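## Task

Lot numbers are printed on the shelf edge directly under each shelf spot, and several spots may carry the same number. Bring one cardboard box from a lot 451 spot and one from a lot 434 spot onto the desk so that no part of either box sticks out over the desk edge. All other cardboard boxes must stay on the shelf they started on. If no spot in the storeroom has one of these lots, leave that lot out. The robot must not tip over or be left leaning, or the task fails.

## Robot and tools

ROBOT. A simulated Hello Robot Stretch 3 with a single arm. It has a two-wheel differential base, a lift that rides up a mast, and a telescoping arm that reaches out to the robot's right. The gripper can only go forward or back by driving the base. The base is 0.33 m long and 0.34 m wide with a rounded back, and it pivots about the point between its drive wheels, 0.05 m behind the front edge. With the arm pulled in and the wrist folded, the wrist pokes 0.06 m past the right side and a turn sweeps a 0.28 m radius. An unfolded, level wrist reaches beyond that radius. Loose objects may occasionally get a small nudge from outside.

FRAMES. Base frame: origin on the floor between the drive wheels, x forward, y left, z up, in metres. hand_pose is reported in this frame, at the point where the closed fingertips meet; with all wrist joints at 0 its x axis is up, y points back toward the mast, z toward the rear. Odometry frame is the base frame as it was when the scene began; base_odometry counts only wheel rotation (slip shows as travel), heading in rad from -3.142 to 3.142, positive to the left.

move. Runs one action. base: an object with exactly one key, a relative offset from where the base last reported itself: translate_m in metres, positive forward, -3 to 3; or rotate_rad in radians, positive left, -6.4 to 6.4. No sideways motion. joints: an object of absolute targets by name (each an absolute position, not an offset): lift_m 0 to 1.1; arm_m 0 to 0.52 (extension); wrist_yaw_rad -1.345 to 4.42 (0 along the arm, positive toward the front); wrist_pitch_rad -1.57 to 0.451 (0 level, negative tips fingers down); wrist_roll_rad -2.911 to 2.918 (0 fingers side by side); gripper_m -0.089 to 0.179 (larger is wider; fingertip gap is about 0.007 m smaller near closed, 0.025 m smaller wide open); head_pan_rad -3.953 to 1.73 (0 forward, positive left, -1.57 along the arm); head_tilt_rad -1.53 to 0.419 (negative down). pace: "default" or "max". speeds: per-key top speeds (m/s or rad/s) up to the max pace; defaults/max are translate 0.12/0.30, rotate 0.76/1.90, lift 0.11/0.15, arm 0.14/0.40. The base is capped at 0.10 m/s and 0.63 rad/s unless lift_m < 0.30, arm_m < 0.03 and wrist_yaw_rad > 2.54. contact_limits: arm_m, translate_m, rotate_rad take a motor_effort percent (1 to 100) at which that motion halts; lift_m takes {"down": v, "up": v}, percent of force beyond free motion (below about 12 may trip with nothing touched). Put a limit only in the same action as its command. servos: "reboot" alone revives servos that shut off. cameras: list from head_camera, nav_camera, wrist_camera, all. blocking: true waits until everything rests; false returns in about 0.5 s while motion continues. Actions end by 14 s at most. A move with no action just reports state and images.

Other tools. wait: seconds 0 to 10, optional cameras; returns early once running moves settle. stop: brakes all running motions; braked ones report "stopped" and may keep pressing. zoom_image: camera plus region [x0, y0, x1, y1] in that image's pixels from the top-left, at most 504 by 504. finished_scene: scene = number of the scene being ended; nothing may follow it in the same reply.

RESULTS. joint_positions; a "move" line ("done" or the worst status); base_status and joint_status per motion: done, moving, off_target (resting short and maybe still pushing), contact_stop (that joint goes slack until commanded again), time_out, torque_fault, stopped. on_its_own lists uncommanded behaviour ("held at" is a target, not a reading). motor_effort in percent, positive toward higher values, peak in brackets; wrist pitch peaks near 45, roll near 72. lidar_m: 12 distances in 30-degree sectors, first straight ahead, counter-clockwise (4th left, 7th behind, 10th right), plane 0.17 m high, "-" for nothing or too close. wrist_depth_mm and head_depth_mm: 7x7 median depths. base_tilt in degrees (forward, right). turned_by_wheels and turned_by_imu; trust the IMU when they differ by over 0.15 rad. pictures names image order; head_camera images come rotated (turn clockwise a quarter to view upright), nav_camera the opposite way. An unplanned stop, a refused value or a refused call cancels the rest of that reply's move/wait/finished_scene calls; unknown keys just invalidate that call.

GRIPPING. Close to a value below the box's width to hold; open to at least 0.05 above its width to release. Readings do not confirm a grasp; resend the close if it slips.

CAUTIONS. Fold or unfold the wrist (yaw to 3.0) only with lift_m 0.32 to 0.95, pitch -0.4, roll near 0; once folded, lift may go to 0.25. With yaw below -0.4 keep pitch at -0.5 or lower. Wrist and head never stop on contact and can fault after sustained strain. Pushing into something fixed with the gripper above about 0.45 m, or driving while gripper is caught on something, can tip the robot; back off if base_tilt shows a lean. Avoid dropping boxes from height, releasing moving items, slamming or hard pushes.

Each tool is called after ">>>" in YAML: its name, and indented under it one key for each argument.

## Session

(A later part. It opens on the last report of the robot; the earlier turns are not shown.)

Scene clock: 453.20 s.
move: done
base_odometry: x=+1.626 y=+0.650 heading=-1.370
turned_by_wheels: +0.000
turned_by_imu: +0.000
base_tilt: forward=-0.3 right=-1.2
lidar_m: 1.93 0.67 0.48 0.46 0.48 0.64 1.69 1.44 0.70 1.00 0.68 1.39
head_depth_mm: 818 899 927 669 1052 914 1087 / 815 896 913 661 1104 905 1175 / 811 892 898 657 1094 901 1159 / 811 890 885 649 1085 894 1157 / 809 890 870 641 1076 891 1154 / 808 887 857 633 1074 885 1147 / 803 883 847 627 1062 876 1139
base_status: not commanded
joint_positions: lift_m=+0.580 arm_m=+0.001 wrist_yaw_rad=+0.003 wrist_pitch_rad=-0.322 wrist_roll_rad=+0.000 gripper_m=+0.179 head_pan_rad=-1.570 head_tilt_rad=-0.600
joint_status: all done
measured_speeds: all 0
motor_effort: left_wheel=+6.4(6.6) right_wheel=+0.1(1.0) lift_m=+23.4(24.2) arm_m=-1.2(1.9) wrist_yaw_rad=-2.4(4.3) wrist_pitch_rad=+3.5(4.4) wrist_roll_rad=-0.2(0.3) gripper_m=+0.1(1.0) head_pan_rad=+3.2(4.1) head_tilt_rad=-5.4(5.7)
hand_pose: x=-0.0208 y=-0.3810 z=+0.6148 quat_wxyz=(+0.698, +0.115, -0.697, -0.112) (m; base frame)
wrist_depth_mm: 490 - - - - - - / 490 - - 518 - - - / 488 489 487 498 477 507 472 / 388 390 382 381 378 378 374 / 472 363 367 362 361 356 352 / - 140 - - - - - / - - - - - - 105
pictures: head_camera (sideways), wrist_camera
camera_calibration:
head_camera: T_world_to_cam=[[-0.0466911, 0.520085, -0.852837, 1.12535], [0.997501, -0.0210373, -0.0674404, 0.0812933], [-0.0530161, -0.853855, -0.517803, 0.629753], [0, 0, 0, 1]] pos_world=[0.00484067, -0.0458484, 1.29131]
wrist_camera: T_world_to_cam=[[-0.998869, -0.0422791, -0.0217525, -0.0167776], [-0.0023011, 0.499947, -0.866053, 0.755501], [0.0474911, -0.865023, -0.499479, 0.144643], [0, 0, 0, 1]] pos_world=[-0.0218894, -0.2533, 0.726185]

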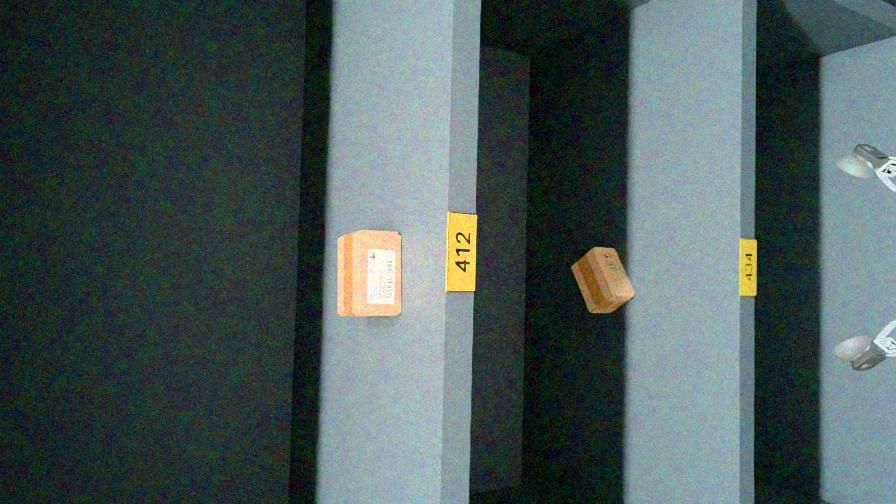

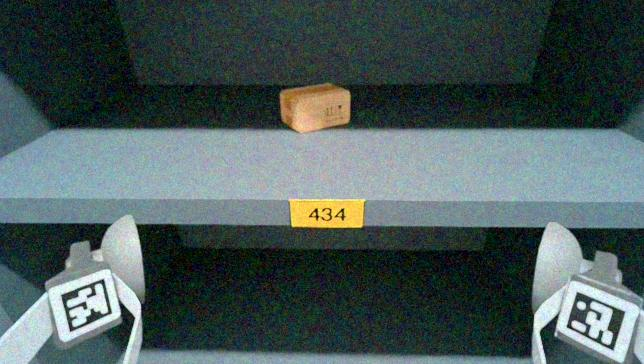

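>>> move:
  base: {"translate_m": -0.05}
  joints: {"wrist_yaw_rad": 0.42, "lift_m": 0.6}
  pace: "max"

>>> move:
  joints: {"arm_m": 0.25}
  cameras: ["wrist_camera"]

Scene clock: 482.40 s.
move: done
base_odometry: x=+1.616 y=+0.699 heading=-1.370
turned_by_wheels: +0.000
turned_by_imu: +0.000
base_tilt: forward=-0.3 right=-1.1
lidar_m: 1.92 0.67 0.48 0.46 0.48 0.64 1.68 1.43 0.67 1.00 0.71 0.76
head_depth_mm: 817 897 911 670 986 889 1023 / 815 896 908 664 1104 909 1167 / 814 896 897 655 1094 900 1162 / 813 890 883 646 1092 897 1131 / 810 890 871 641 1071 892 1155 / 809 889 862 635 1073 883 1149 / 806 886 845 626 1058 877 1141
base_status: done
joint_positions: lift_m=+0.600 arm_m=+0.001 wrist_yaw_rad=+0.417 wrist_pitch_rad=-0.320 wrist_roll_rad=+0.000 gripper_m=+0.179 head_pan_rad=-1.570 head_tilt_rad=-0.600
joint_status: all done
measured_speeds: all 0
motor_effort: left_wheel=-6.3(9.2) right_wheel=-6.0(12.8) lift_m=+30.7(33.0) arm_m=+0.9(1.6) wrist_yaw_rad=+2.3(6.3) wrist_pitch_rad=+3.2(3.6) wrist_roll_rad=-0.1(0.3) gripper_m=+0.1(1.1) head_pan_rad=+3.3(4.1) head_tilt_rad=-5.1(5.8)
hand_pose: x=+0.0740 y=-0.3611 z=+0.6353 quat_wxyz=(+0.707, +0.255, -0.659, +0.034) (m; base frame)
wrist_depth_mm: - 450 - - - - - / 791 472 - - - - - / - 499 536 534 499 492 522 / - 558 461 424 421 417 415 / - 569 - - 361 345 331 / 123 140 851 - - - 294 / 788 794 744 - - - 105
pictures: none

Scene clock: 485.47 s.
move: done
base_odometry: x=+1.616 y=+0.699 heading=-1.370
turned_by_wheels: +0.000
turned_by_imu: +0.000
base_tilt: forward=-0.3 right=-1.2
lidar_m: 1.92 0.67 0.48 0.46 0.47 0.64 1.69 1.43 0.67 1.00 0.71 0.76
head_depth_mm: 821 902 914 670 989 884 1025 / 816 895 907 664 1102 908 491 / 815 897 896 654 1097 553 1088 / 814 891 885 648 1087 608 1103 / 809 889 870 641 1073 838 1151 / 808 888 857 634 1072 859 1146 / 807 890 840 627 1063 879 1147
base_status: not commanded
joint_positions: lift_m=+0.600 arm_m=+0.250 wrist_yaw_rad=+0.417 wrist_pitch_rad=-0.320 wrist_roll_rad=+0.000 gripper_m=+0.179 head_pan_rad=-1.570 head_tilt_rad=-0.600
joint_status: all done
measured_speeds: all 0
motor_effort: left_wheel=-6.3(6.5) right_wheel=-6.8(7.0) lift_m=+28.1(30.8) arm_m=+12.9(15.3) wrist_yaw_rad=+1.7(4.0) wrist_pitch_rad=+3.2(3.3) wrist_roll_rad=-0.2(0.3) gripper_m=+0.4(1.4) head_pan_rad=+3.3(3.8) head_tilt_rad=-4.6(6.0)
hand_pose: x=+0.0740 y=-0.6105 z=+0.6353 quat_wxyz=(+0.707, +0.255, -0.659, +0.034) (m; base frame)
wrist_depth_mm: 372 458 - - - - - / 380 467 - - - - - / 396 478 527 533 518 - - / 390 425 422 421 319 414 411 / 340 321 335 335 301 318 328 / 118 261 278 276 276 274 272 / 229 232 238 237 236 228 105
pictures: wrist_camera
camera_calibration:
wrist_camera: T_world_to_cam=[[-0.897498, -0.440484, -0.0216996, -0.182101], [-0.202526, 0.455361, -0.866966, 0.876287], [0.391766, -0.773705, -0.497895, -0.0188311], [0, 0, 0, 1]] pos_world=[0.0214131, -0.493809, 0.746383]

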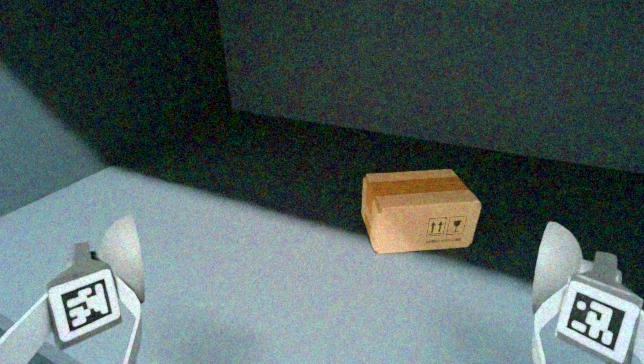

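>>> move:
  base: {"translate_m": -0.03}
  joints: {"wrist_yaw_rad": 0.54, "lift_m": 0.615}

>>> move:
  joints: {"arm_m": 0.435}
  cameras: ["wrist_camera"]

Scene clock: 506.27 s.
move: done
base_odometry: x=+1.610 y=+0.728 heading=-1.370
turned_by_wheels: +0.000
turned_by_imu: +0.000
base_tilt: forward=-0.1 right=-1.2
lidar_m: 1.92 0.67 0.48 0.46 0.47 0.64 1.69 1.41 0.66 1.00 0.73 0.77
head_depth_mm: 817 886 859 669 915 861 985 / 814 897 911 662 1108 881 467 / 814 897 898 652 1095 551 1108 / 811 896 882 647 1091 558 1108 / 813 891 872 640 1077 698 1152 / 808 890 861 632 1073 882 1149 / 805 886 845 628 1062 878 1141
base_status: done
joint_positions: lift_m=+0.615 arm_m=+0.250 wrist_yaw_rad=+0.537 wrist_pitch_rad=-0.320 wrist_roll_rad=+0.000 gripper_m=+0.179 head_pan_rad=-1.570 head_tilt_rad=-0.600
joint_status: all done
measured_speeds: all 0
motor_effort: left_wheel=-5.8(10.9) right_wheel=-4.6(10.6) lift_m=+31.1(33.5) arm_m=+12.8(13.6) wrist_yaw_rad=+2.3(4.2) wrist_pitch_rad=+3.1(3.3) wrist_roll_rad=-0.1(0.3) gripper_m=+0.5(1.0) head_pan_rad=+2.9(3.8) head_tilt_rad=-5.1(5.5)
hand_pose: x=+0.0991 y=-0.5975 z=+0.6503 quat_wxyz=(+0.703, +0.294, -0.643, +0.076) (m; base frame)
wrist_depth_mm: 364 441 - - - - - / 378 456 - - - - - / 390 464 - 529 529 - - / 405 457 451 450 446 445 418 / 381 361 359 357 310 317 351 / 119 279 299 296 296 293 292 / - 261 255 255 253 245 105
pictures: none

Scene clock: 508.87 s.
move: done
base_odometry: x=+1.610 y=+0.728 heading=-1.370
turned_by_wheels: +0.000
turned_by_imu: +0.000
base_tilt: forward=-0.2 right=-1.1
lidar_m: 1.92 0.67 0.48 0.46 0.48 0.64 1.68 1.40 0.65 1.00 0.73 0.77
head_depth_mm: 819 883 861 669 912 860 985 / 814 895 913 662 1100 882 466 / 813 894 900 653 711 829 1112 / 815 896 883 647 725 890 1161 / 809 887 871 640 976 888 1154 / 807 888 858 634 1068 888 1151 / 807 885 845 627 1063 876 1141
base_status: not commanded
joint_positions: lift_m=+0.615 arm_m=+0.435 wrist_yaw_rad=+0.537 wrist_pitch_rad=-0.320 wrist_roll_rad=+0.000 gripper_m=+0.179 head_pan_rad=-1.570 head_tilt_rad=-0.600
joint_status: all done
measured_speeds: all 0
motor_effort: left_wheel=-5.9(6.5) right_wheel=-4.4(5.0) lift_m=+29.7(31.1) arm_m=+13.1(15.6) wrist_yaw_rad=+3.2(3.2) wrist_pitch_rad=+3.2(3.3) wrist_roll_rad=-0.1(0.3) gripper_m=+1.0(1.4) head_pan_rad=+2.9(3.8) head_tilt_rad=-4.4(5.4)
hand_pose: x=+0.0991 y=-0.7825 z=+0.6503 quat_wxyz=(+0.703, +0.294, -0.643, +0.076) (m; base frame)
wrist_depth_mm: 369 438 - - - - - / 381 461 - - - - - / 391 474 - - - - - / 408 451 452 427 - - - / 375 360 360 356 355 339 - / 122 279 298 295 295 293 - / 242 247 247 197 238 244 105
pictures: wrist_camera
camera_calibration:
wrist_camera: T_world_to_cam=[[-0.838297, -0.544783, -0.0216756, -0.322484], [-0.255625, 0.427842, -0.866953, 0.956461], [0.481575, -0.721223, -0.497919, -0.122175], [0, 0, 0, 1]] pos_world=[0.0329943, -0.673014, 0.761383]

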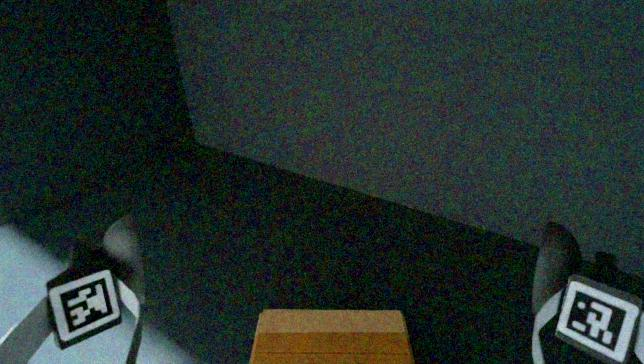

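>>> move:
  joints: {"lift_m": 0.526}
  cameras: ["wrist_camera"]

>>> move:
  joints: {"gripper_m": 0.045}

>>> move:
  joints: {"lift_m": 0.595}
  cameras: ["wrist_camera"]

Scene clock: 518.03 s.
move: done
base_odometry: x=+1.610 y=+0.728 heading=-1.370
turned_by_wheels: +0.000
turned_by_imu: +0.000
base_tilt: forward=-0.3 right=-1.1
lidar_m: 1.92 0.67 0.48 0.46 0.48 0.65 1.70 1.40 0.65 1.00 0.72 0.77
head_depth_mm: 817 884 858 669 916 855 986 / 817 897 908 662 1102 907 1115 / 813 896 897 654 1094 698 574 / 811 889 879 646 1083 832 1159 / 810 888 868 641 1070 867 1145 / 806 888 859 632 1069 879 1149 / 807 889 846 626 1061 880 1144
base_status: not commanded
joint_positions: lift_m=+0.526 arm_m=+0.435 wrist_yaw_rad=+0.537 wrist_pitch_rad=-0.320 wrist_roll_rad=+0.000 gripper_m=+0.179 head_pan_rad=-1.570 head_tilt_rad=-0.600
joint_status: all done
measured_speeds: all 0
motor_effort: left_wheel=-5.9(6.4) right_wheel=-4.3(5.3) lift_m=+23.9(28.6) arm_m=+8.1(10.3) wrist_yaw_rad=+1.4(2.9) wrist_pitch_rad=+3.2(3.3) wrist_roll_rad=+0.1(0.3) gripper_m=+0.4(1.0) head_pan_rad=+2.9(3.7) head_tilt_rad=-4.2(5.1)
hand_pose: x=+0.0991 y=-0.7825 z=+0.5613 quat_wxyz=(+0.703, +0.294, -0.643, +0.076) (m; base frame)
wrist_depth_mm: 368 436 - - - - - / 381 457 - - - - - / 366 373 368 362 338 - - / 277 276 272 271 270 268 264 / 220 218 137 137 148 213 220 / 119 141 125 122 121 178 176 / 146 150 140 136 135 152 105
pictures: wrist_camera
camera_calibration:
wrist_camera: T_world_to_cam=[[-0.838297, -0.544783, -0.0216756, -0.324414], [-0.255625, 0.427842, -0.866953, 0.879303], [0.481575, -0.721223, -0.497919, -0.16649], [0, 0, 0, 1]] pos_world=[0.0329943, -0.673014, 0.672383]

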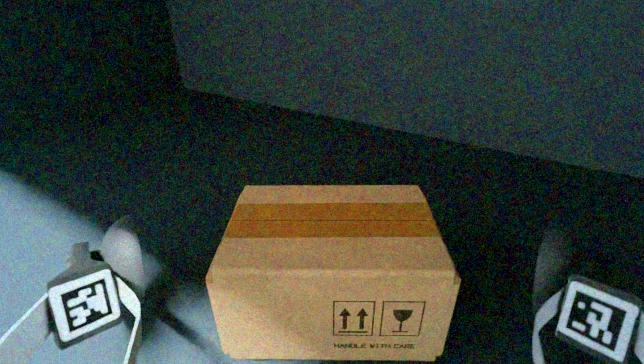

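Scene clock: 519.90 s.
move: done
base_odometry: x=+1.610 y=+0.728 heading=-1.370
turned_by_wheels: +0.000
turned_by_imu: +0.000
base_tilt: forward=-0.2 right=-1.2
lidar_m: 1.92 0.67 0.48 0.46 0.48 0.64 1.69 1.41 0.65 1.00 0.73 0.77
head_depth_mm: 818 884 860 669 915 857 982 / 815 898 908 661 1103 902 1114 / 812 891 893 656 1097 697 576 / 812 892 883 647 1088 833 1148 / 812 890 871 638 1010 884 1148 / 809 889 857 633 1067 885 1145 / 806 887 842 627 1064 879 1142
base_status: not commanded
joint_positions: lift_m=+0.526 arm_m=+0.435 wrist_yaw_rad=+0.538 wrist_pitch_rad=-0.318 wrist_roll_rad=+0.000 gripper_m=+0.046 head_pan_rad=-1.570 head_tilt_rad=-0.600
joint_status: all done
measured_speeds: all 0
motor_effort: left_wheel=-5.8(6.1) right_wheel=-4.3(5.1) lift_m=+30.7(31.0) arm_m=+6.5(8.8) wrist_yaw_rad=+1.7(3.7) wrist_pitch_rad=+2.8(3.3) wrist_roll_rad=+0.0(0.3) gripper_m=-18.1(92.0) head_pan_rad=+2.9(3.6) head_tilt_rad=-3.5(4.8)
hand_pose: x=+0.0995 y=-0.7825 z=+0.5617 quat_wxyz=(+0.703, +0.294, -0.643, +0.078) (m; base frame)
wrist_depth_mm: 369 432 - - - - - / 379 458 - - - - - / 366 375 371 363 340 - - / 280 278 275 174 270 270 265 / 220 220 137 137 145 215 213 / 182 175 134 138 133 173 177 / 160 146 149 149 149 144 156
pictures: none

Scene clock: 521.37 s.
move: done
base_odometry: x=+1.610 y=+0.728 heading=-1.370
turned_by_wheels: +0.000
turned_by_imu: +0.000
base_tilt: forward=-0.2 right=-1.3
lidar_m: 1.91 0.67 0.48 0.46 0.47 0.64 1.68 1.40 0.65 1.00 0.73 0.77
head_depth_mm: 820 888 857 669 916 859 984 / 813 897 907 660 1106 902 1074 / 812 894 902 654 730 609 1088 / 811 891 884 646 776 869 1157 / 807 887 868 639 972 891 1155 / 809 888 853 632 1068 884 1151 / 808 886 842 627 1066 879 1139
base_status: not commanded
joint_positions: lift_m=+0.595 arm_m=+0.435 wrist_yaw_rad=+0.538 wrist_pitch_rad=-0.323 wrist_roll_rad=+0.000 gripper_m=+0.046 head_pan_rad=-1.570 head_tilt_rad=-0.600
joint_status: all done
measured_speeds: all 0
motor_effort: left_wheel=-5.8(6.2) right_wheel=-4.7(4.7) lift_m=+31.0(35.0) arm_m=+5.3(7.0) wrist_yaw_rad=+0.6(2.1) wrist_pitch_rad=+3.7(3.8) wrist_roll_rad=+0.0(0.3) gripper_m=-17.4(18.2) head_pan_rad=+3.0(3.5) head_tilt_rad=-3.6(4.3)
hand_pose: x=+0.0992 y=-0.7821 z=+0.6296 quat_wxyz=(+0.703, +0.295, -0.642, +0.076) (m; base frame)
wrist_depth_mm: 367 435 - - - - - / 380 456 - - - - - / 392 472 480 - - - - / 391 413 411 181 169 - - / 329 326 138 137 145 318 303 / 273 270 136 137 134 258 265 / 239 218 218 216 217 216 227
pictures: wrist_camera
camera_calibration:
wrist_camera: T_world_to_cam=[[-0.83761, -0.545835, -0.0217842, -0.323437], [-0.257524, 0.429724, -0.865459, 0.939071], [0.481759, -0.719307, -0.500506, -0.12906], [0, 0, 0, 1]] pos_world=[0.0330948, -0.672918, 0.741086]

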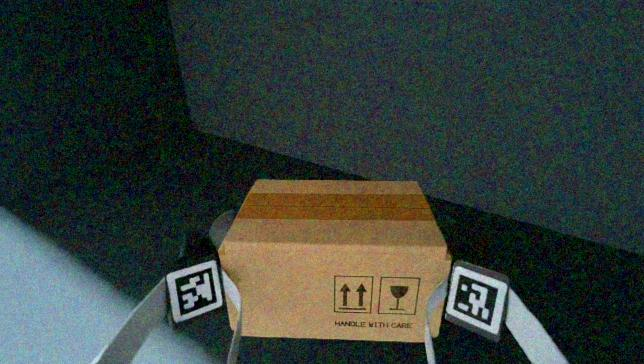

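>>> move:
  joints: {"arm_m": 0.0}
  speeds: {"arm_m": 0.25}

>>> move:
  base: {"translate_m": -1.2}
  joints: {"wrist_yaw_rad": 1.25, "head_pan_rad": -1.57}
  speeds: {"translate_m": 0.2, "wrist_yaw_rad": 0.5}

>>> move:
  base: {"translate_m": -0.53}
  pace: "max"
  cameras: ["nav_camera"]

Scene clock: 542.20 s.
move: done
base_odometry: x=+1.610 y=+0.728 heading=-1.370
turned_by_wheels: +0.000
turned_by_imu: +0.000
base_tilt: forward=-0.3 right=-1.1
lidar_m: 1.92 0.67 0.48 0.46 0.47 0.64 1.69 1.41 0.65 1.00 0.73 0.77
head_depth_mm: 818 888 859 669 915 858 983 / 817 896 910 663 1103 902 1147 / 815 895 899 656 1099 900 1162 / 816 889 885 648 1090 895 1158 / 811 893 871 641 1083 891 1124 / 810 890 858 634 1073 883 610 / 807 887 843 626 1060 877 1138
base_status: not commanded
joint_positions: lift_m=+0.595 arm_m=+0.001 wrist_yaw_rad=+0.538 wrist_pitch_rad=-0.323 wrist_roll_rad=+0.000 gripper_m=+0.046 head_pan_rad=-1.570 head_tilt_rad=-0.600
joint_status: all done
measured_speeds: all 0
motor_effort: left_wheel=-5.6(6.4) right_wheel=-4.6(5.0) lift_m=+25.3(31.8) arm_m=-12.7(14.7) wrist_yaw_rad=+0.2(2.4) wrist_pitch_rad=+3.7(3.9) wrist_roll_rad=+0.1(0.3) gripper_m=-17.3(18.0) head_pan_rad=+2.9(3.6) head_tilt_rad=-3.1(4.1)
hand_pose: x=+0.0992 y=-0.3476 z=+0.6295 quat_wxyz=(+0.703, +0.295, -0.642, +0.076) (m; base frame)
wrist_depth_mm: - 484 497 - - - - / - 529 - - - - - / - - 514 517 510 502 507 / - - 484 181 408 405 399 / - - 138 137 145 338 322 / 973 123 135 136 134 124 295 / 840 808 783 148 145 110 -
pictures: none

Scene clock: 555.33 s.
move: done
base_odometry: x=+1.371 y=+1.904 heading=-1.370
turned_by_wheels: +0.000
turned_by_imu: -0.001
base_tilt: forward=-0.1 right=-1.2
lidar_m: 1.82 0.63 0.45 0.44 0.45 0.61 1.16 1.19 1.61 0.58 1.05 0.93
head_depth_mm: 2754 2956 2986 2502 1884 1506 1249 / 459 502 3058 2380 1848 1494 1236 / 753 722 697 642 754 888 1207 / 832 913 883 686 1089 925 1126 / 829 910 870 678 1079 919 1156 / 827 909 857 670 1072 913 1143 / 825 906 841 662 1064 904 1140
base_status: done
joint_positions: lift_m=+0.595 arm_m=+0.001 wrist_yaw_rad=+1.247 wrist_pitch_rad=-0.323 wrist_roll_rad=+0.000 gripper_m=+0.046 head_pan_rad=-1.570 head_tilt_rad=-0.600
joint_status: all done
measured_speeds: all 0
motor_effort: left_wheel=-1.3(11.6) right_wheel=-10.8(14.3) lift_m=+30.5(32.2) arm_m=+0.3(12.6) wrist_yaw_rad=+1.7(5.1) wrist_pitch_rad=+3.8(4.0) wrist_roll_rad=-0.1(0.4) gripper_m=-17.6(18.1) head_pan_rad=+2.1(3.3) head_tilt_rad=-2.3(4.2)
hand_pose: x=+0.2017 y=-0.2205 z=+0.6295 quat_wxyz=(+0.633, +0.500, -0.500, +0.315) (m; base frame)
wrist_depth_mm: - - - - - - - / - - - - 823 - - / - - - - 860 - - / - - - 181 180 - - / - - 137 137 145 - - / 974 123 136 137 134 - 848 / 855 801 792 151 148 119 -
pictures: none

Scene clock: 561.60 s.
move: done
base_odometry: x=+1.266 y=+2.423 heading=-1.370
turned_by_wheels: +0.000
turned_by_imu: +0.000
base_tilt: forward=-0.4 right=-1.1
lidar_m: 1.79 0.62 0.45 0.43 0.44 0.60 0.63 0.65 0.88 2.30 0.70 1.38
head_depth_mm: 1703 1674 1644 1632 1595 1468 1252 / 2468 2389 2334 2218 1858 1491 1235 / 2760 3026 3255 2497 1855 1476 1235 / 2767 2987 3234 2442 1835 1483 1228 / 2753 3000 3242 2448 1817 1465 1225 / 2738 3016 3224 2403 1824 1451 1223 / 2749 2937 3210 2285 1276 1289 1179
base_status: done
joint_positions: lift_m=+0.595 arm_m=+0.001 wrist_yaw_rad=+1.247 wrist_pitch_rad=-0.323 wrist_roll_rad=+0.000 gripper_m=+0.046 head_pan_rad=-1.570 head_tilt_rad=-0.600
joint_status: not commanded
measured_speeds: all 0
motor_effort: left_wheel=-2.5(10.3) right_wheel=-7.4(14.1) lift_m=+29.4(31.2) arm_m=+6.5(7.1) wrist_yaw_rad=+2.4(3.4) wrist_pitch_rad=+3.8(4.0) wrist_roll_rad=+0.1(0.4) gripper_m=-17.4(18.3) head_pan_rad=+2.1(3.1) head_tilt_rad=-1.8(3.2)
hand_pose: x=+0.2017 y=-0.2205 z=+0.6295 quat_wxyz=(+0.633, +0.500, -0.500, +0.315) (m; base frame)
wrist_depth_mm: - - - - - - - / - - - - 910 822 - / - - - - - 546 - / - - - 181 - - - / - - 137 137 145 - - / 994 123 136 137 134 - - / 859 801 780 151 149 119 788
pictures: nav_camera (sideways)
camera_calibration:
nav_camera: T_world_to_cam=[[0.0175176, -0.54265, 0.839777, -1.04974], [-0.999788, -0.0185747, 0.00885269, 0.0448003], [0.0107947, -0.839754, -0.54286, 0.659666], [0, 0, 0, 1]] pos_world=[0.0560587, -0.0148498, 1.23925]

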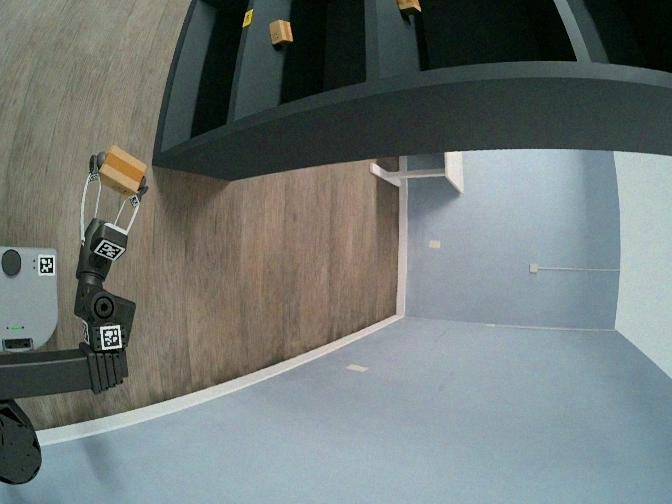

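>>> move:
  base: {"rotate_rad": -1.57}
  joints: {"lift_m": 0.86}
  pace: "max"

>>> move:
  base: {"translate_m": 1.2}
  joints: {"head_pan_rad": 0.8, "head_tilt_rad": -0.3}
  pace: "max"

>>> move:
  base: {"translate_m": 0.85}
  pace: "max"
  cameras: ["nav_camera"]

Scene clock: 584.73 s.
move: done
base_odometry: x=+1.266 y=+2.423 heading=-2.940
turned_by_wheels: -1.570
turned_by_imu: -1.545
base_tilt: forward=-0.3 right=-1.4
lidar_m: 2.42 0.70 1.39 1.70 0.61 0.45 0.43 0.45 0.61 0.63 0.66 0.89
head_depth_mm: 503 553 615 691 792 918 - / 503 552 614 692 790 922 - / 504 552 613 691 786 919 - / 502 553 613 689 789 917 1069 / 502 552 611 689 787 913 1067 / 501 550 611 688 789 913 1041 / 501 551 612 686 786 915 1008
base_status: done
joint_positions: lift_m=+0.860 arm_m=+0.001 wrist_yaw_rad=+1.247 wrist_pitch_rad=-0.323 wrist_roll_rad=+0.000 gripper_m=+0.046 head_pan_rad=-1.570 head_tilt_rad=-0.600
joint_status: all done
measured_speeds: all 0
motor_effort: left_wheel=+7.2(12.7) right_wheel=-10.5(14.7) lift_m=+24.1(33.6) arm_m=+5.1(11.0) wrist_yaw_rad=+1.6(3.0) wrist_pitch_rad=+3.9(4.0) wrist_roll_rad=-0.1(0.3) gripper_m=-17.5(17.9) head_pan_rad=+2.6(2.7) head_tilt_rad=-1.9(2.8)
hand_pose: x=+0.2017 y=-0.2204 z=+0.8944 quat_wxyz=(+0.633, +0.500, -0.500, +0.315) (m; base frame)
wrist_depth_mm: - - - - - 555 432 / - - - - - 553 437 / - - - - - 564 444 / - - - 181 179 577 452 / - - 138 137 145 577 470 / - 123 136 136 134 565 477 / - - - 151 148 121 484
pictures: none

Scene clock: 597.70 s.
move: done
base_odometry: x=+0.090 y=+2.183 heading=-2.940
turned_by_wheels: +0.000
turned_by_imu: -0.001
base_tilt: forward=-0.2 right=-1.1
lidar_m: 2.13 1.85 2.16 0.62 0.49 0.55 1.62 0.89 0.65 0.63 0.65 0.89
head_depth_mm: 2009 2052 2123 2146 1917 1970 1558 / 2167 2250 2339 2313 2455 2021 1562 / 2391 2458 2544 2420 2606 2009 1535 / 2608 2706 2795 2390 2692 2010 1541 / 2820 3030 3158 2706 2752 1976 1533 / 3167 3442 3571 3769 2828 1979 1524 / 3242 3839 - - 2812 1973 1520
base_status: done
joint_positions: lift_m=+0.860 arm_m=+0.001 wrist_yaw_rad=+1.247 wrist_pitch_rad=-0.323 wrist_roll_rad=+0.000 gripper_m=+0.046 head_pan_rad=+0.800 head_tilt_rad=-0.300
joint_status: all done
measured_speeds: all 0
motor_effort: left_wheel=+6.0(12.4) right_wheel=+2.8(10.8) lift_m=+31.1(32.4) arm_m=-11.7(13.4) wrist_yaw_rad=+1.1(3.3) wrist_pitch_rad=+3.9(4.0) wrist_roll_rad=+0.2(0.4) gripper_m=-17.5(18.2) head_pan_rad=-3.5(5.2) head_tilt_rad=-3.0(7.6)
hand_pose: x=+0.2017 y=-0.2204 z=+0.8944 quat_wxyz=(+0.633, +0.500, -0.500, +0.315) (m; base frame)
wrist_depth_mm: - - - - - 552 426 / - - - - - 565 431 / - - - - - 562 445 / - - - 181 180 573 451 / - - 137 137 145 567 461 / - 123 136 136 134 559 470 / - - - 151 149 122 488
pictures: none

Scene clock: 607.17 s.
move: done
base_odometry: x=-0.743 y=+2.012 heading=-2.939
turned_by_wheels: +0.000
turned_by_imu: +0.001
base_tilt: forward=-0.4 right=-1.0
lidar_m: 1.28 1.14 1.52 3.63 1.42 1.08 2.46 0.89 0.65 0.62 0.65 0.88
head_depth_mm: 1211 1243 1284 1326 1363 1416 1450 / 1304 1349 1393 1448 1466 1549 1538 / 1424 1481 1535 1588 1416 1736 1542 / 1573 1640 1711 1776 1309 1292 1369 / 1741 1831 1905 1959 1293 1049 1528 / 1971 2091 2205 2152 1297 1763 1523 / 2279 2382 2539 2273 1359 1900 1525
base_status: done
joint_positions: lift_m=+0.860 arm_m=+0.001 wrist_yaw_rad=+1.247 wrist_pitch_rad=-0.323 wrist_roll_rad=+0.000 gripper_m=+0.046 head_pan_rad=+0.800 head_tilt_rad=-0.300
joint_status: not commanded
measured_speeds: all 0
motor_effort: left_wheel=+7.9(11.9) right_wheel=+0.6(11.4) lift_m=+30.4(32.0) arm_m=-11.5(12.8) wrist_yaw_rad=+2.2(3.3) wrist_pitch_rad=+3.8(4.0) wrist_roll_rad=+0.0(0.3) gripper_m=-17.3(18.1) head_pan_rad=-2.4(3.6) head_tilt_rad=-2.1(3.9)
hand_pose: x=+0.2017 y=-0.2204 z=+0.8944 quat_wxyz=(+0.633, +0.500, -0.500, +0.315) (m; base frame)
wrist_depth_mm: - - - - - 545 419 / - - - - - 560 435 / - - - - - 565 440 / - - - 181 179 569 447 / - - 138 137 145 569 460 / - 123 136 136 134 559 469 / - - - 151 149 121 480
pictures: nav_camera (sideways)
camera_calibration:
nav_camera: T_world_to_cam=[[0.176164, 0.205826, 0.962601, -1.21099], [0.72712, -0.686374, 0.0136932, 0.02792], [0.663523, 0.697515, -0.270575, 0.301336], [0, 0, 0, 1]] pos_world=[-0.0069116, 0.0582303, 1.24685]

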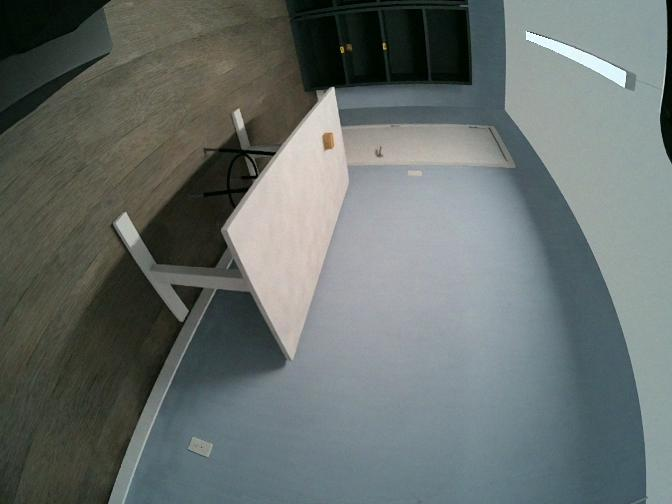

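>>> move:
  base: {"rotate_rad": 1.57}
  joints: {"head_pan_rad": -1.4, "head_tilt_rad": -0.5}
  pace: "max"

>>> move:
  base: {"translate_m": 0.78}
  pace: "max"

>>> move:
  joints: {"wrist_yaw_rad": 0.54}
  cameras: ["head_camera","wrist_camera"]

Scene clock: 627.53 s.
move: done
base_odometry: x=-0.743 y=+2.012 heading=-1.370
turned_by_wheels: +1.570
turned_by_imu: +1.545
base_tilt: forward=-0.3 right=-1.1
lidar_m: 3.63 1.44 1.08 1.44 0.90 0.65 0.63 0.65 0.87 1.29 1.14 1.16
head_depth_mm: 1032 1103 1204 1325 1445 1556 1322 / 1042 1127 1217 1335 1476 1570 1316 / 1059 1146 1243 1365 1491 1599 1304 / 1069 1159 1262 1382 1524 1585 1297 / 1090 1176 1283 1414 1569 1593 1296 / 1107 1198 1310 1429 1598 1572 1321 / 1118 1213 1323 1456 1622 1575 1198
base_status: done
joint_positions: lift_m=+0.860 arm_m=+0.001 wrist_yaw_rad=+1.247 wrist_pitch_rad=-0.323 wrist_roll_rad=+0.000 gripper_m=+0.046 head_pan_rad=-1.402 head_tilt_rad=-0.502
joint_status: all done
measured_speeds: all 0
motor_effort: left_wheel=-8.7(13.0) right_wheel=+8.0(12.4) lift_m=+30.1(30.8) arm_m=-12.9(13.4) wrist_yaw_rad=+2.3(3.4) wrist_pitch_rad=+3.9(4.0) wrist_roll_rad=-0.2(0.3) gripper_m=-17.4(18.0) head_pan_rad=+3.0(6.2) head_tilt_rad=+3.4(7.5)
hand_pose: x=+0.2017 y=-0.2204 z=+0.8944 quat_wxyz=(+0.633, +0.500, -0.500, +0.315) (m; base frame)
wrist_depth_mm: - - - - - - - / - - - - - - - / - - - - - - - / - - - 181 - - - / - - 138 137 145 - - / - 124 136 137 134 - - / - - - 151 - - -
pictures: none

Scene clock: 636.30 s.
move: done
base_odometry: x=-0.587 y=+1.248 heading=-1.370
turned_by_wheels: +0.000
turned_by_imu: +0.000
base_tilt: forward=-0.3 right=-1.2
lidar_m: 2.87 1.46 1.05 1.01 1.04 1.46 1.40 1.44 1.32 0.82 0.92 1.02
head_depth_mm: 1020 1097 1190 1286 1428 1529 1326 / 1029 1112 1207 1299 1401 781 1290 / 1053 1123 1221 1291 940 721 1279 / 1062 1145 1250 1316 933 719 1211 / 1081 1163 1270 1321 922 716 1307 / 1092 1177 1295 1303 923 712 1288 / 1113 1199 1315 1294 914 731 1170
base_status: done
joint_positions: lift_m=+0.860 arm_m=+0.001 wrist_yaw_rad=+1.247 wrist_pitch_rad=-0.323 wrist_roll_rad=+0.000 gripper_m=+0.046 head_pan_rad=-1.400 head_tilt_rad=-0.500
joint_status: not commanded
measured_speeds: all 0
motor_effort: left_wheel=+3.4(9.9) right_wheel=+5.8(13.9) lift_m=+29.0(31.1) arm_m=-11.7(13.3) wrist_yaw_rad=+1.4(3.6) wrist_pitch_rad=+3.8(4.1) wrist_roll_rad=+0.0(0.3) gripper_m=-17.4(18.1) head_pan_rad=+4.0(4.2) head_tilt_rad=+4.2(5.1)
hand_pose: x=+0.2017 y=-0.2204 z=+0.8944 quat_wxyz=(+0.633, +0.500, -0.500, +0.315) (m; base frame)
wrist_depth_mm: - - - - - - - / - - - - - - - / - - - - - - - / - - - 181 180 - - / - - 138 137 145 - - / - 123 136 137 134 125 - / - - - 150 - - -
pictures: none

Scene clock: 637.60 s.
move: done
base_odometry: x=-0.587 y=+1.248 heading=-1.370
turned_by_wheels: +0.000
turned_by_imu: +0.000
base_tilt: forward=-0.4 right=-1.1
lidar_m: 2.87 1.46 1.05 1.01 1.04 1.46 1.40 1.44 1.33 0.82 0.92 1.02
head_depth_mm: 1019 1099 1189 1295 1427 1532 1315 / 1033 1117 1205 1299 1398 781 1286 / 1047 1126 1228 1289 941 723 1256 / 1063 1148 1246 1319 936 721 425 / 1078 1165 1263 1328 924 712 429 / 1094 1181 1302 1305 920 711 432 / 1108 1205 1312 1290 913 731 1259
base_status: not commanded
joint_positions: lift_m=+0.860 arm_m=+0.001 wrist_yaw_rad=+0.543 wrist_pitch_rad=-0.323 wrist_roll_rad=+0.000 gripper_m=+0.046 head_pan_rad=-1.400 head_tilt_rad=-0.500
joint_status: all done
measured_speeds: all 0
motor_effort: left_wheel=+3.3(3.9) right_wheel=+6.1(7.2) lift_m=+28.9(30.1) arm_m=-11.5(12.5) wrist_yaw_rad=-4.3(6.6) wrist_pitch_rad=+3.9(4.0) wrist_roll_rad=-0.3(0.3) gripper_m=-17.5(17.7) head_pan_rad=+3.4(4.3) head_tilt_rad=+4.0(4.8)
hand_pose: x=+0.1001 y=-0.3470 z=+0.8944 quat_wxyz=(+0.703, +0.297, -0.641, +0.077) (m; base frame)
wrist_depth_mm: - - - - - - - / - - - - - - - / - - - - - - - / - - - 170 169 - - / - - 138 137 145 - - / - 123 136 137 134 - - / - - - 151 149 119 -
pictures: head_camera (sideways), wrist_camera
camera_calibration:
head_camera: T_world_to_cam=[[-0.119056, 0.418092, -0.900569, 1.18806], [0.987815, 0.141448, -0.0649221, 0.0780846], [0.10024, -0.897324, -0.429838, 0.514421], [0, 0, 0, 1]] pos_world=[0.0127466, -0.0461605, 1.29612]
wrist_camera: T_world_to_cam=[[-0.835087, -0.549683, -0.0218471, -0.0809994], [-0.259776, 0.42904, -0.865125, 0.98121], [0.484918, -0.71678, -0.50108, 0.317089], [0, 0, 0, 1]] pos_world=[0.0334907, -0.238219, 1.00599]

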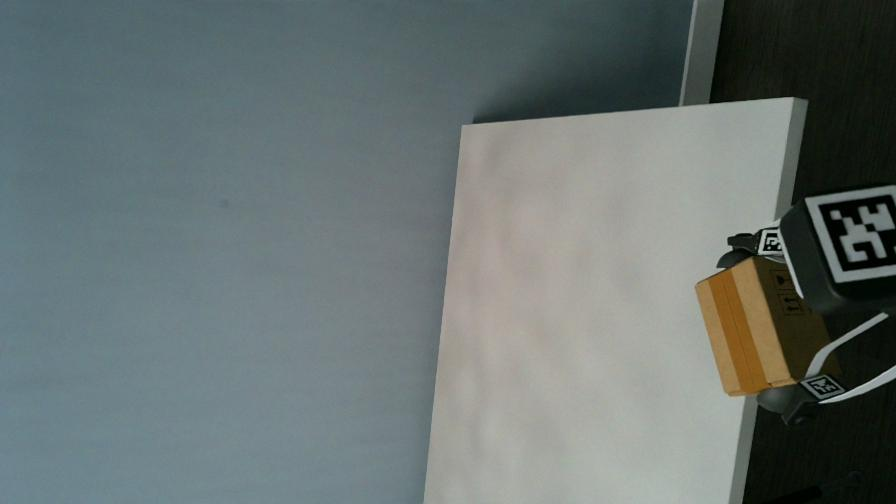

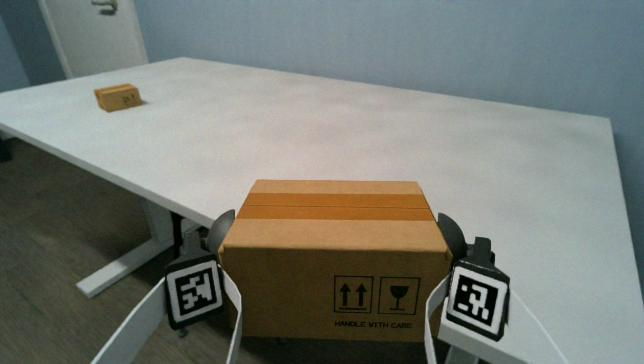

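>>> move:
  joints: {"arm_m": 0.31, "lift_m": 0.75}
  speeds: {"arm_m": 0.2, "lift_m": 0.06}
  cameras: ["head_camera"]

>>> move:
  joints: {"lift_m": 0.70}
  speeds: {"lift_m": 0.03}
  contact_limits: {"lift_m": {"down": 14}}
  cameras: ["head_camera"]

Scene clock: 648.00 s.
move: done
base_odometry: x=-0.587 y=+1.248 heading=-1.370
turned_by_wheels: +0.000
turned_by_imu: +0.000
base_tilt: forward=-0.4 right=-1.1
lidar_m: 2.87 1.46 1.06 1.01 1.04 1.45 1.39 1.44 1.33 0.82 0.92 1.02
head_depth_mm: 1022 1099 1189 1292 1402 433 361 / 1031 1113 1202 1305 992 514 1285 / 1048 1126 1227 1290 941 579 1273 / 1061 1153 1250 1323 934 699 1208 / 1079 1165 1263 1318 924 713 1304 / 1093 1190 1294 1303 919 712 1296 / 1108 1202 1320 1289 911 731 1255
base_status: not commanded
joint_positions: lift_m=+0.750 arm_m=+0.310 wrist_yaw_rad=+0.543 wrist_pitch_rad=-0.324 wrist_roll_rad=+0.000 gripper_m=+0.046 head_pan_rad=-1.400 head_tilt_rad=-0.500
joint_status: all done
measured_speeds: all 0
motor_effort: left_wheel=+3.8(3.9) right_wheel=+6.0(6.9) lift_m=+31.5(32.1) arm_m=+13.3(15.0) wrist_yaw_rad=-3.4(4.4) wrist_pitch_rad=+3.8(4.1) wrist_roll_rad=+0.0(0.3) gripper_m=-17.5(18.1) head_pan_rad=+3.0(4.0) head_tilt_rad=+3.3(4.7)
hand_pose: x=+0.1001 y=-0.6565 z=+0.7844 quat_wxyz=(+0.703, +0.297, -0.641, +0.077) (m; base frame)
wrist_depth_mm: - - - - - - - / - - - - - - - / - - - - - - - / - - - 170 169 - - / - - 137 138 145 - - / - - 136 137 134 - - / - - 147 148 145 110 -
pictures: head_camera (sideways)
camera_calibration:
head_camera: T_world_to_cam=[[-0.119101, 0.418114, -0.900553, 1.18804], [0.987798, 0.141569, -0.0649106, 0.0780753], [0.10035, -0.897295, -0.429873, 0.514467], [0, 0, 0, 1]] pos_world=[0.0127467, -0.0461602, 1.29612]

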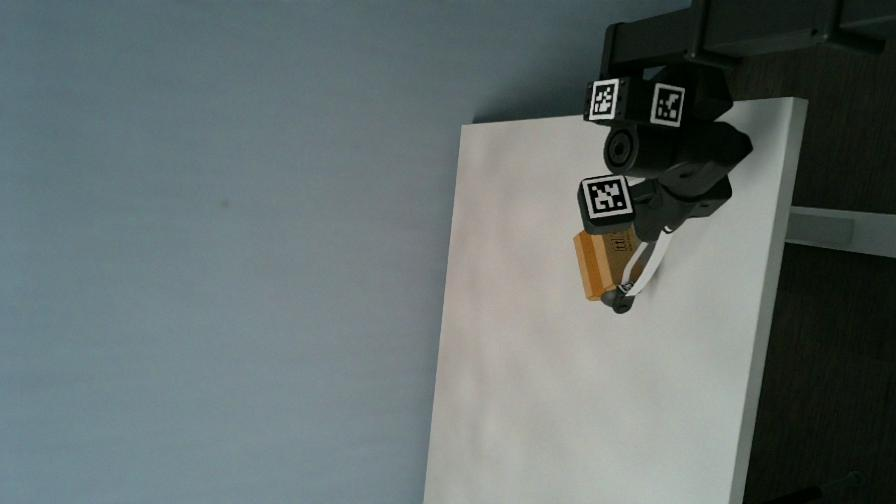

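Scene clock: 650.10 s.
move: done
base_odometry: x=-0.587 y=+1.248 heading=-1.370
turned_by_wheels: +0.000
turned_by_imu: +0.000
base_tilt: forward=-0.4 right=-1.3
lidar_m: 2.86 1.46 1.06 1.01 1.04 1.45 1.40 1.45 1.33 0.82 0.92 1.02
head_depth_mm: 1019 1098 1188 1290 1421 502 403 / 1033 1114 1206 1311 1397 522 1281 / 1045 1130 1226 1295 945 548 1275 / 1062 1148 1243 1317 934 676 1209 / 1075 1166 1273 1326 927 712 1297 / 1094 1186 1294 1308 918 713 1293 / 1111 1198 1316 1292 914 732 1261
base_status: not commanded
joint_positions: lift_m=+0.700 arm_m=+0.310 wrist_yaw_rad=+0.543 wrist_pitch_rad=-0.276 wrist_roll_rad=+0.000 gripper_m=+0.046 head_pan_rad=-1.400 head_tilt_rad=-0.500
joint_status: all done
measured_speeds: all 0
motor_effort: left_wheel=+2.9(4.0) right_wheel=+5.8(7.0) lift_m=+19.0(29.8) arm_m=+11.3(14.1) wrist_yaw_rad=-2.5(4.1) wrist_pitch_rad=-4.9(5.3) wrist_roll_rad=+0.3(0.3) gripper_m=-17.5(18.1) head_pan_rad=+2.8(4.0) head_tilt_rad=+3.6(4.5)
contact_limits: lift_m down 14 (down: maximum 72; up: maximum 65)
hand_pose: x=+0.1025 y=-0.6605 z=+0.7458 quat_wxyz=(+0.701, +0.282, -0.648, +0.094) (m; base frame)
wrist_depth_mm: - - - - - - - / - - - - - - - / - - - - - - - / - - - 165 165 - - / - - 136 136 145 - - / - - 136 137 134 - - / - - 148 148 147 110 -
pictures: head_camera (sideways)
camera_calibration:
head_camera: T_world_to_cam=[[-0.119101, 0.418114, -0.900553, 1.18804], [0.987798, 0.141569, -0.0649106, 0.0780753], [0.10035, -0.897295, -0.429873, 0.514467], [0, 0, 0, 1]] pos_world=[0.0127467, -0.0461602, 1.29612]

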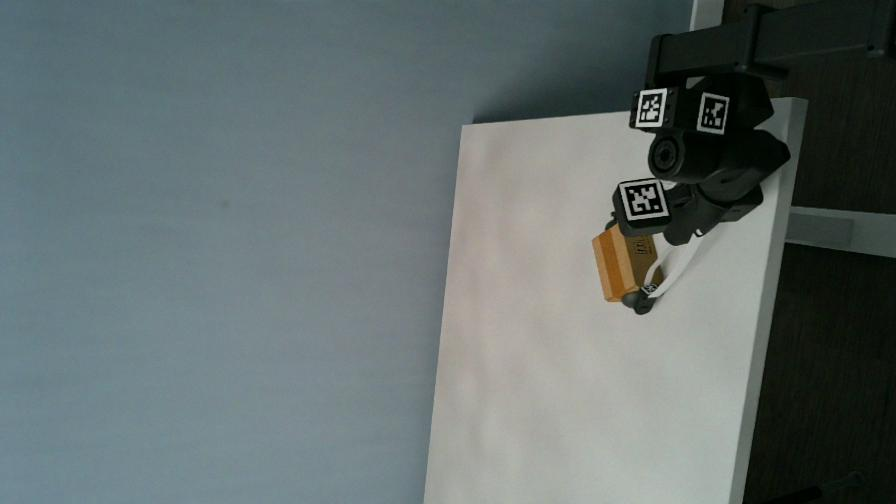

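On the surface. Relieve, release, retreat.

>>> move:
  joints: {"lift_m": 0.71}

>>> move:
  joints: {"gripper_m": 0.179}

>>> move:
  joints: {"lift_m": 0.86}

>>> move:
  joints: {"arm_m": 0.0}
  pace: "max"
  cameras: ["wrist_camera","head_camera"]

Scene clock: 656.97 s.
move: done
base_odometry: x=-0.587 y=+1.248 heading=-1.370
turned_by_wheels: +0.000
turned_by_imu: +0.000
base_tilt: forward=-0.4 right=-1.2
lidar_m: 2.87 1.46 1.06 1.01 1.04 1.46 1.40 1.45 1.33 0.82 0.92 1.02
head_depth_mm: 1019 1090 1193 1300 1431 490 393 / 1029 1112 1202 1310 1384 522 1282 / 1051 1125 1230 1295 942 546 1282 / 1058 1143 1242 1316 930 698 1211 / 1076 1164 1276 1314 930 714 1291 / 1095 1179 1296 1308 920 712 1290 / 1112 1201 1313 1288 915 729 1255
base_status: not commanded
joint_positions: lift_m=+0.710 arm_m=+0.310 wrist_yaw_rad=+0.543 wrist_pitch_rad=-0.308 wrist_roll_rad=+0.000 gripper_m=+0.046 head_pan_rad=-1.400 head_tilt_rad=-0.500
joint_status: all done
measured_speeds: all 0
motor_effort: left_wheel=+3.5(3.9) right_wheel=+5.8(6.6) lift_m=+30.5(32.8) arm_m=+7.3(8.4) wrist_yaw_rad=-3.5(4.2) wrist_pitch_rad=+0.9(4.9) wrist_roll_rad=-0.1(0.3) gripper_m=-17.5(18.3) head_pan_rad=+2.8(3.2) head_tilt_rad=+3.8(4.1)
hand_pose: x=+0.1009 y=-0.6579 z=+0.7482 quat_wxyz=(+0.703, +0.292, -0.644, +0.083) (m; base frame)
wrist_depth_mm: - - - - - - - / - - - - - - - / - - - - - - - / - - - 166 165 - - / - - 137 136 145 - - / - - 136 137 134 - - / - - 149 148 147 110 -
pictures: none

Scene clock: 658.83 s.
move: done
base_odometry: x=-0.587 y=+1.248 heading=-1.370
turned_by_wheels: +0.000
turned_by_imu: +0.000
base_tilt: forward=-0.3 right=-1.2
lidar_m: 2.87 1.46 1.05 1.01 1.05 1.46 1.40 1.44 1.32 0.82 0.92 1.02
head_depth_mm: 1022 1095 1186 1290 1430 490 394 / 1031 1114 1202 1307 1383 523 1278 / 1045 1129 1226 1291 943 545 1274 / 1056 1145 1246 1313 932 675 1210 / 1072 1163 1274 1316 928 714 1303 / 1089 1185 1297 1298 919 711 1289 / 1110 1203 1314 1289 910 731 1259
base_status: not commanded
joint_positions: lift_m=+0.710 arm_m=+0.310 wrist_yaw_rad=+0.543 wrist_pitch_rad=-0.313 wrist_roll_rad=+0.000 gripper_m=+0.179 head_pan_rad=-1.400 head_tilt_rad=-0.500
joint_status: all done
measured_speeds: all 0
motor_effort: left_wheel=+3.4(3.7) right_wheel=+6.2(6.7) lift_m=+30.5(31.7) arm_m=+5.5(7.6) wrist_yaw_rad=-2.6(4.3) wrist_pitch_rad=+2.0(2.0) wrist_roll_rad=+0.1(0.3) gripper_m=+0.5(84.3) head_pan_rad=+3.0(3.3) head_tilt_rad=+3.6(4.4)
hand_pose: x=+0.1006 y=-0.6574 z=+0.7469 quat_wxyz=(+0.703, +0.294, -0.643, +0.081) (m; base frame)
wrist_depth_mm: - - - - - - - / - - - - - - - / - - - - - - - / - - - 164 163 - - / - 142 132 137 142 - - / - 126 139 137 135 - - / - - - 148 147 - 105
pictures: none

Scene clock: 661.03 s.
move: done
base_odometry: x=-0.587 y=+1.248 heading=-1.370
turned_by_wheels: +0.000
turned_by_imu: +0.000
base_tilt: forward=-0.2 right=-1.3
lidar_m: 2.87 1.46 1.06 1.01 1.05 1.46 1.40 1.44 1.32 0.82 0.92 1.02
head_depth_mm: 1022 1098 1190 1270 434 1528 1323 / 1034 1107 1212 1289 459 778 1284 / 1051 1126 1224 1291 534 725 1278 / 1064 1147 1249 1319 787 721 1212 / 1076 1167 1268 1320 887 714 1294 / 1093 1186 1287 1303 919 712 1285 / 1114 1208 1311 1294 914 730 1257
base_status: not commanded
joint_positions: lift_m=+0.860 arm_m=+0.310 wrist_yaw_rad=+0.543 wrist_pitch_rad=-0.314 wrist_roll_rad=+0.000 gripper_m=+0.179 head_pan_rad=-1.400 head_tilt_rad=-0.500
joint_status: all done
measured_speeds: all 0
motor_effort: left_wheel=+3.6(3.9) right_wheel=+5.8(7.1) lift_m=+31.0(34.0) arm_m=+3.1(5.6) wrist_yaw_rad=-3.6(4.4) wrist_pitch_rad=+2.1(2.2) wrist_roll_rad=-0.2(0.3) gripper_m=+0.6(1.1) head_pan_rad=+2.7(3.3) head_tilt_rad=+3.8(4.4)
hand_pose: x=+0.1006 y=-0.6573 z=+0.8967 quat_wxyz=(+0.703, +0.294, -0.643, +0.081) (m; base frame)
wrist_depth_mm: - - - - - - - / - - - - - - - / - - - - - - - / - - - - - - - / - 142 - - - - - / - 126 - - - - - / - - - - - - 105
pictures: none

Scene clock: 663.07 s.
move: done
base_odometry: x=-0.587 y=+1.248 heading=-1.370
turned_by_wheels: +0.000
turned_by_imu: +0.000
base_tilt: forward=-0.4 right=-1.3
lidar_m: 2.88 1.46 1.05 1.01 1.04 1.45 1.40 1.44 1.33 0.82 0.92 1.02
head_depth_mm: 1020 1097 1182 1297 1419 1526 1323 / 1033 1113 1205 1307 1407 779 1288 / 1047 1123 1232 1295 939 724 1250 / 1066 1143 1249 1307 932 720 645 / 1079 1165 1269 1320 925 713 1296 / 1092 1184 1287 1304 920 712 1298 / 1112 1205 1321 1295 913 731 1193
base_status: not commanded
joint_positions: lift_m=+0.860 arm_m=+0.001 wrist_yaw_rad=+0.543 wrist_pitch_rad=-0.314 wrist_roll_rad=+0.000 gripper_m=+0.179 head_pan_rad=-1.400 head_tilt_rad=-0.500
joint_status: all done
measured_speeds: all 0
motor_effort: left_wheel=+3.2(3.8) right_wheel=+5.9(6.6) lift_m=+24.1(31.1) arm_m=-11.9(15.2) wrist_yaw_rad=-3.5(4.2) wrist_pitch_rad=+2.3(2.3) wrist_roll_rad=+0.0(0.4) gripper_m=+0.8(1.3) head_pan_rad=+2.5(3.2) head_tilt_rad=+3.0(4.6)
hand_pose: x=+0.1005 y=-0.3479 z=+0.8965 quat_wxyz=(+0.703, +0.294, -0.643, +0.080) (m; base frame)
wrist_depth_mm: - - - - - - - / - - - - - - - / - - - - - - - / - - - - - - - / - - - - 439 437 - / 123 - - - - - - / - - - - - - 105
pictures: head_camera (sideways), wrist_camera
camera_calibration:
head_camera: T_world_to_cam=[[-0.119101, 0.418114, -0.900553, 1.18804], [0.987798, 0.141569, -0.0649106, 0.0780753], [0.10035, -0.897295, -0.429873, 0.514467], [0, 0, 0, 1]] pos_world=[0.0127467, -0.0461602, 1.29612]
wrist_camera: T_world_to_cam=[[-0.835181, -0.549554, -0.0215104, -0.0812821], [-0.255608, 0.422496, -0.869576, 0.984846], [0.486967, -0.720755, -0.493331, 0.308776], [0, 0, 0, 1]] pos_world=[0.0334855, -0.23821, 1.00698]

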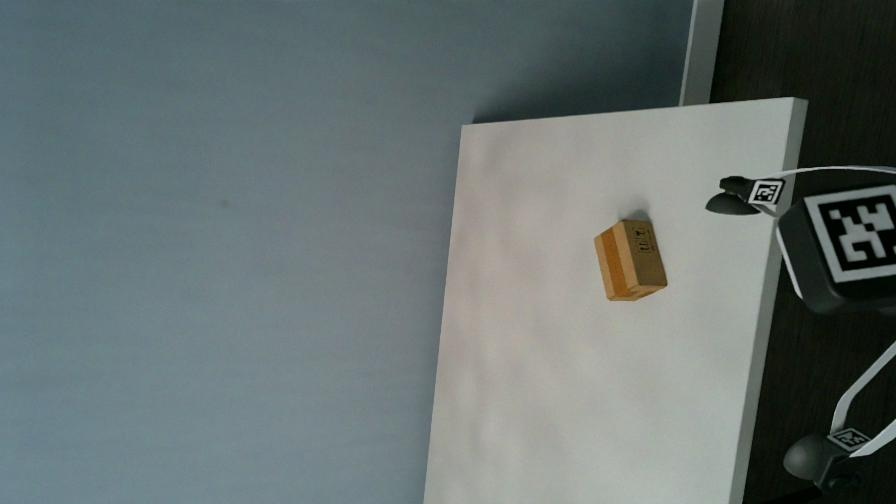

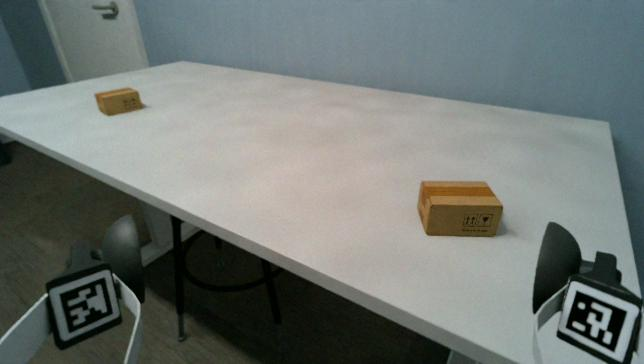

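Both boxes are on the desk, well inside the edges.

>>> finished_scene:
  scene: 2

The scene is finished: the task was done.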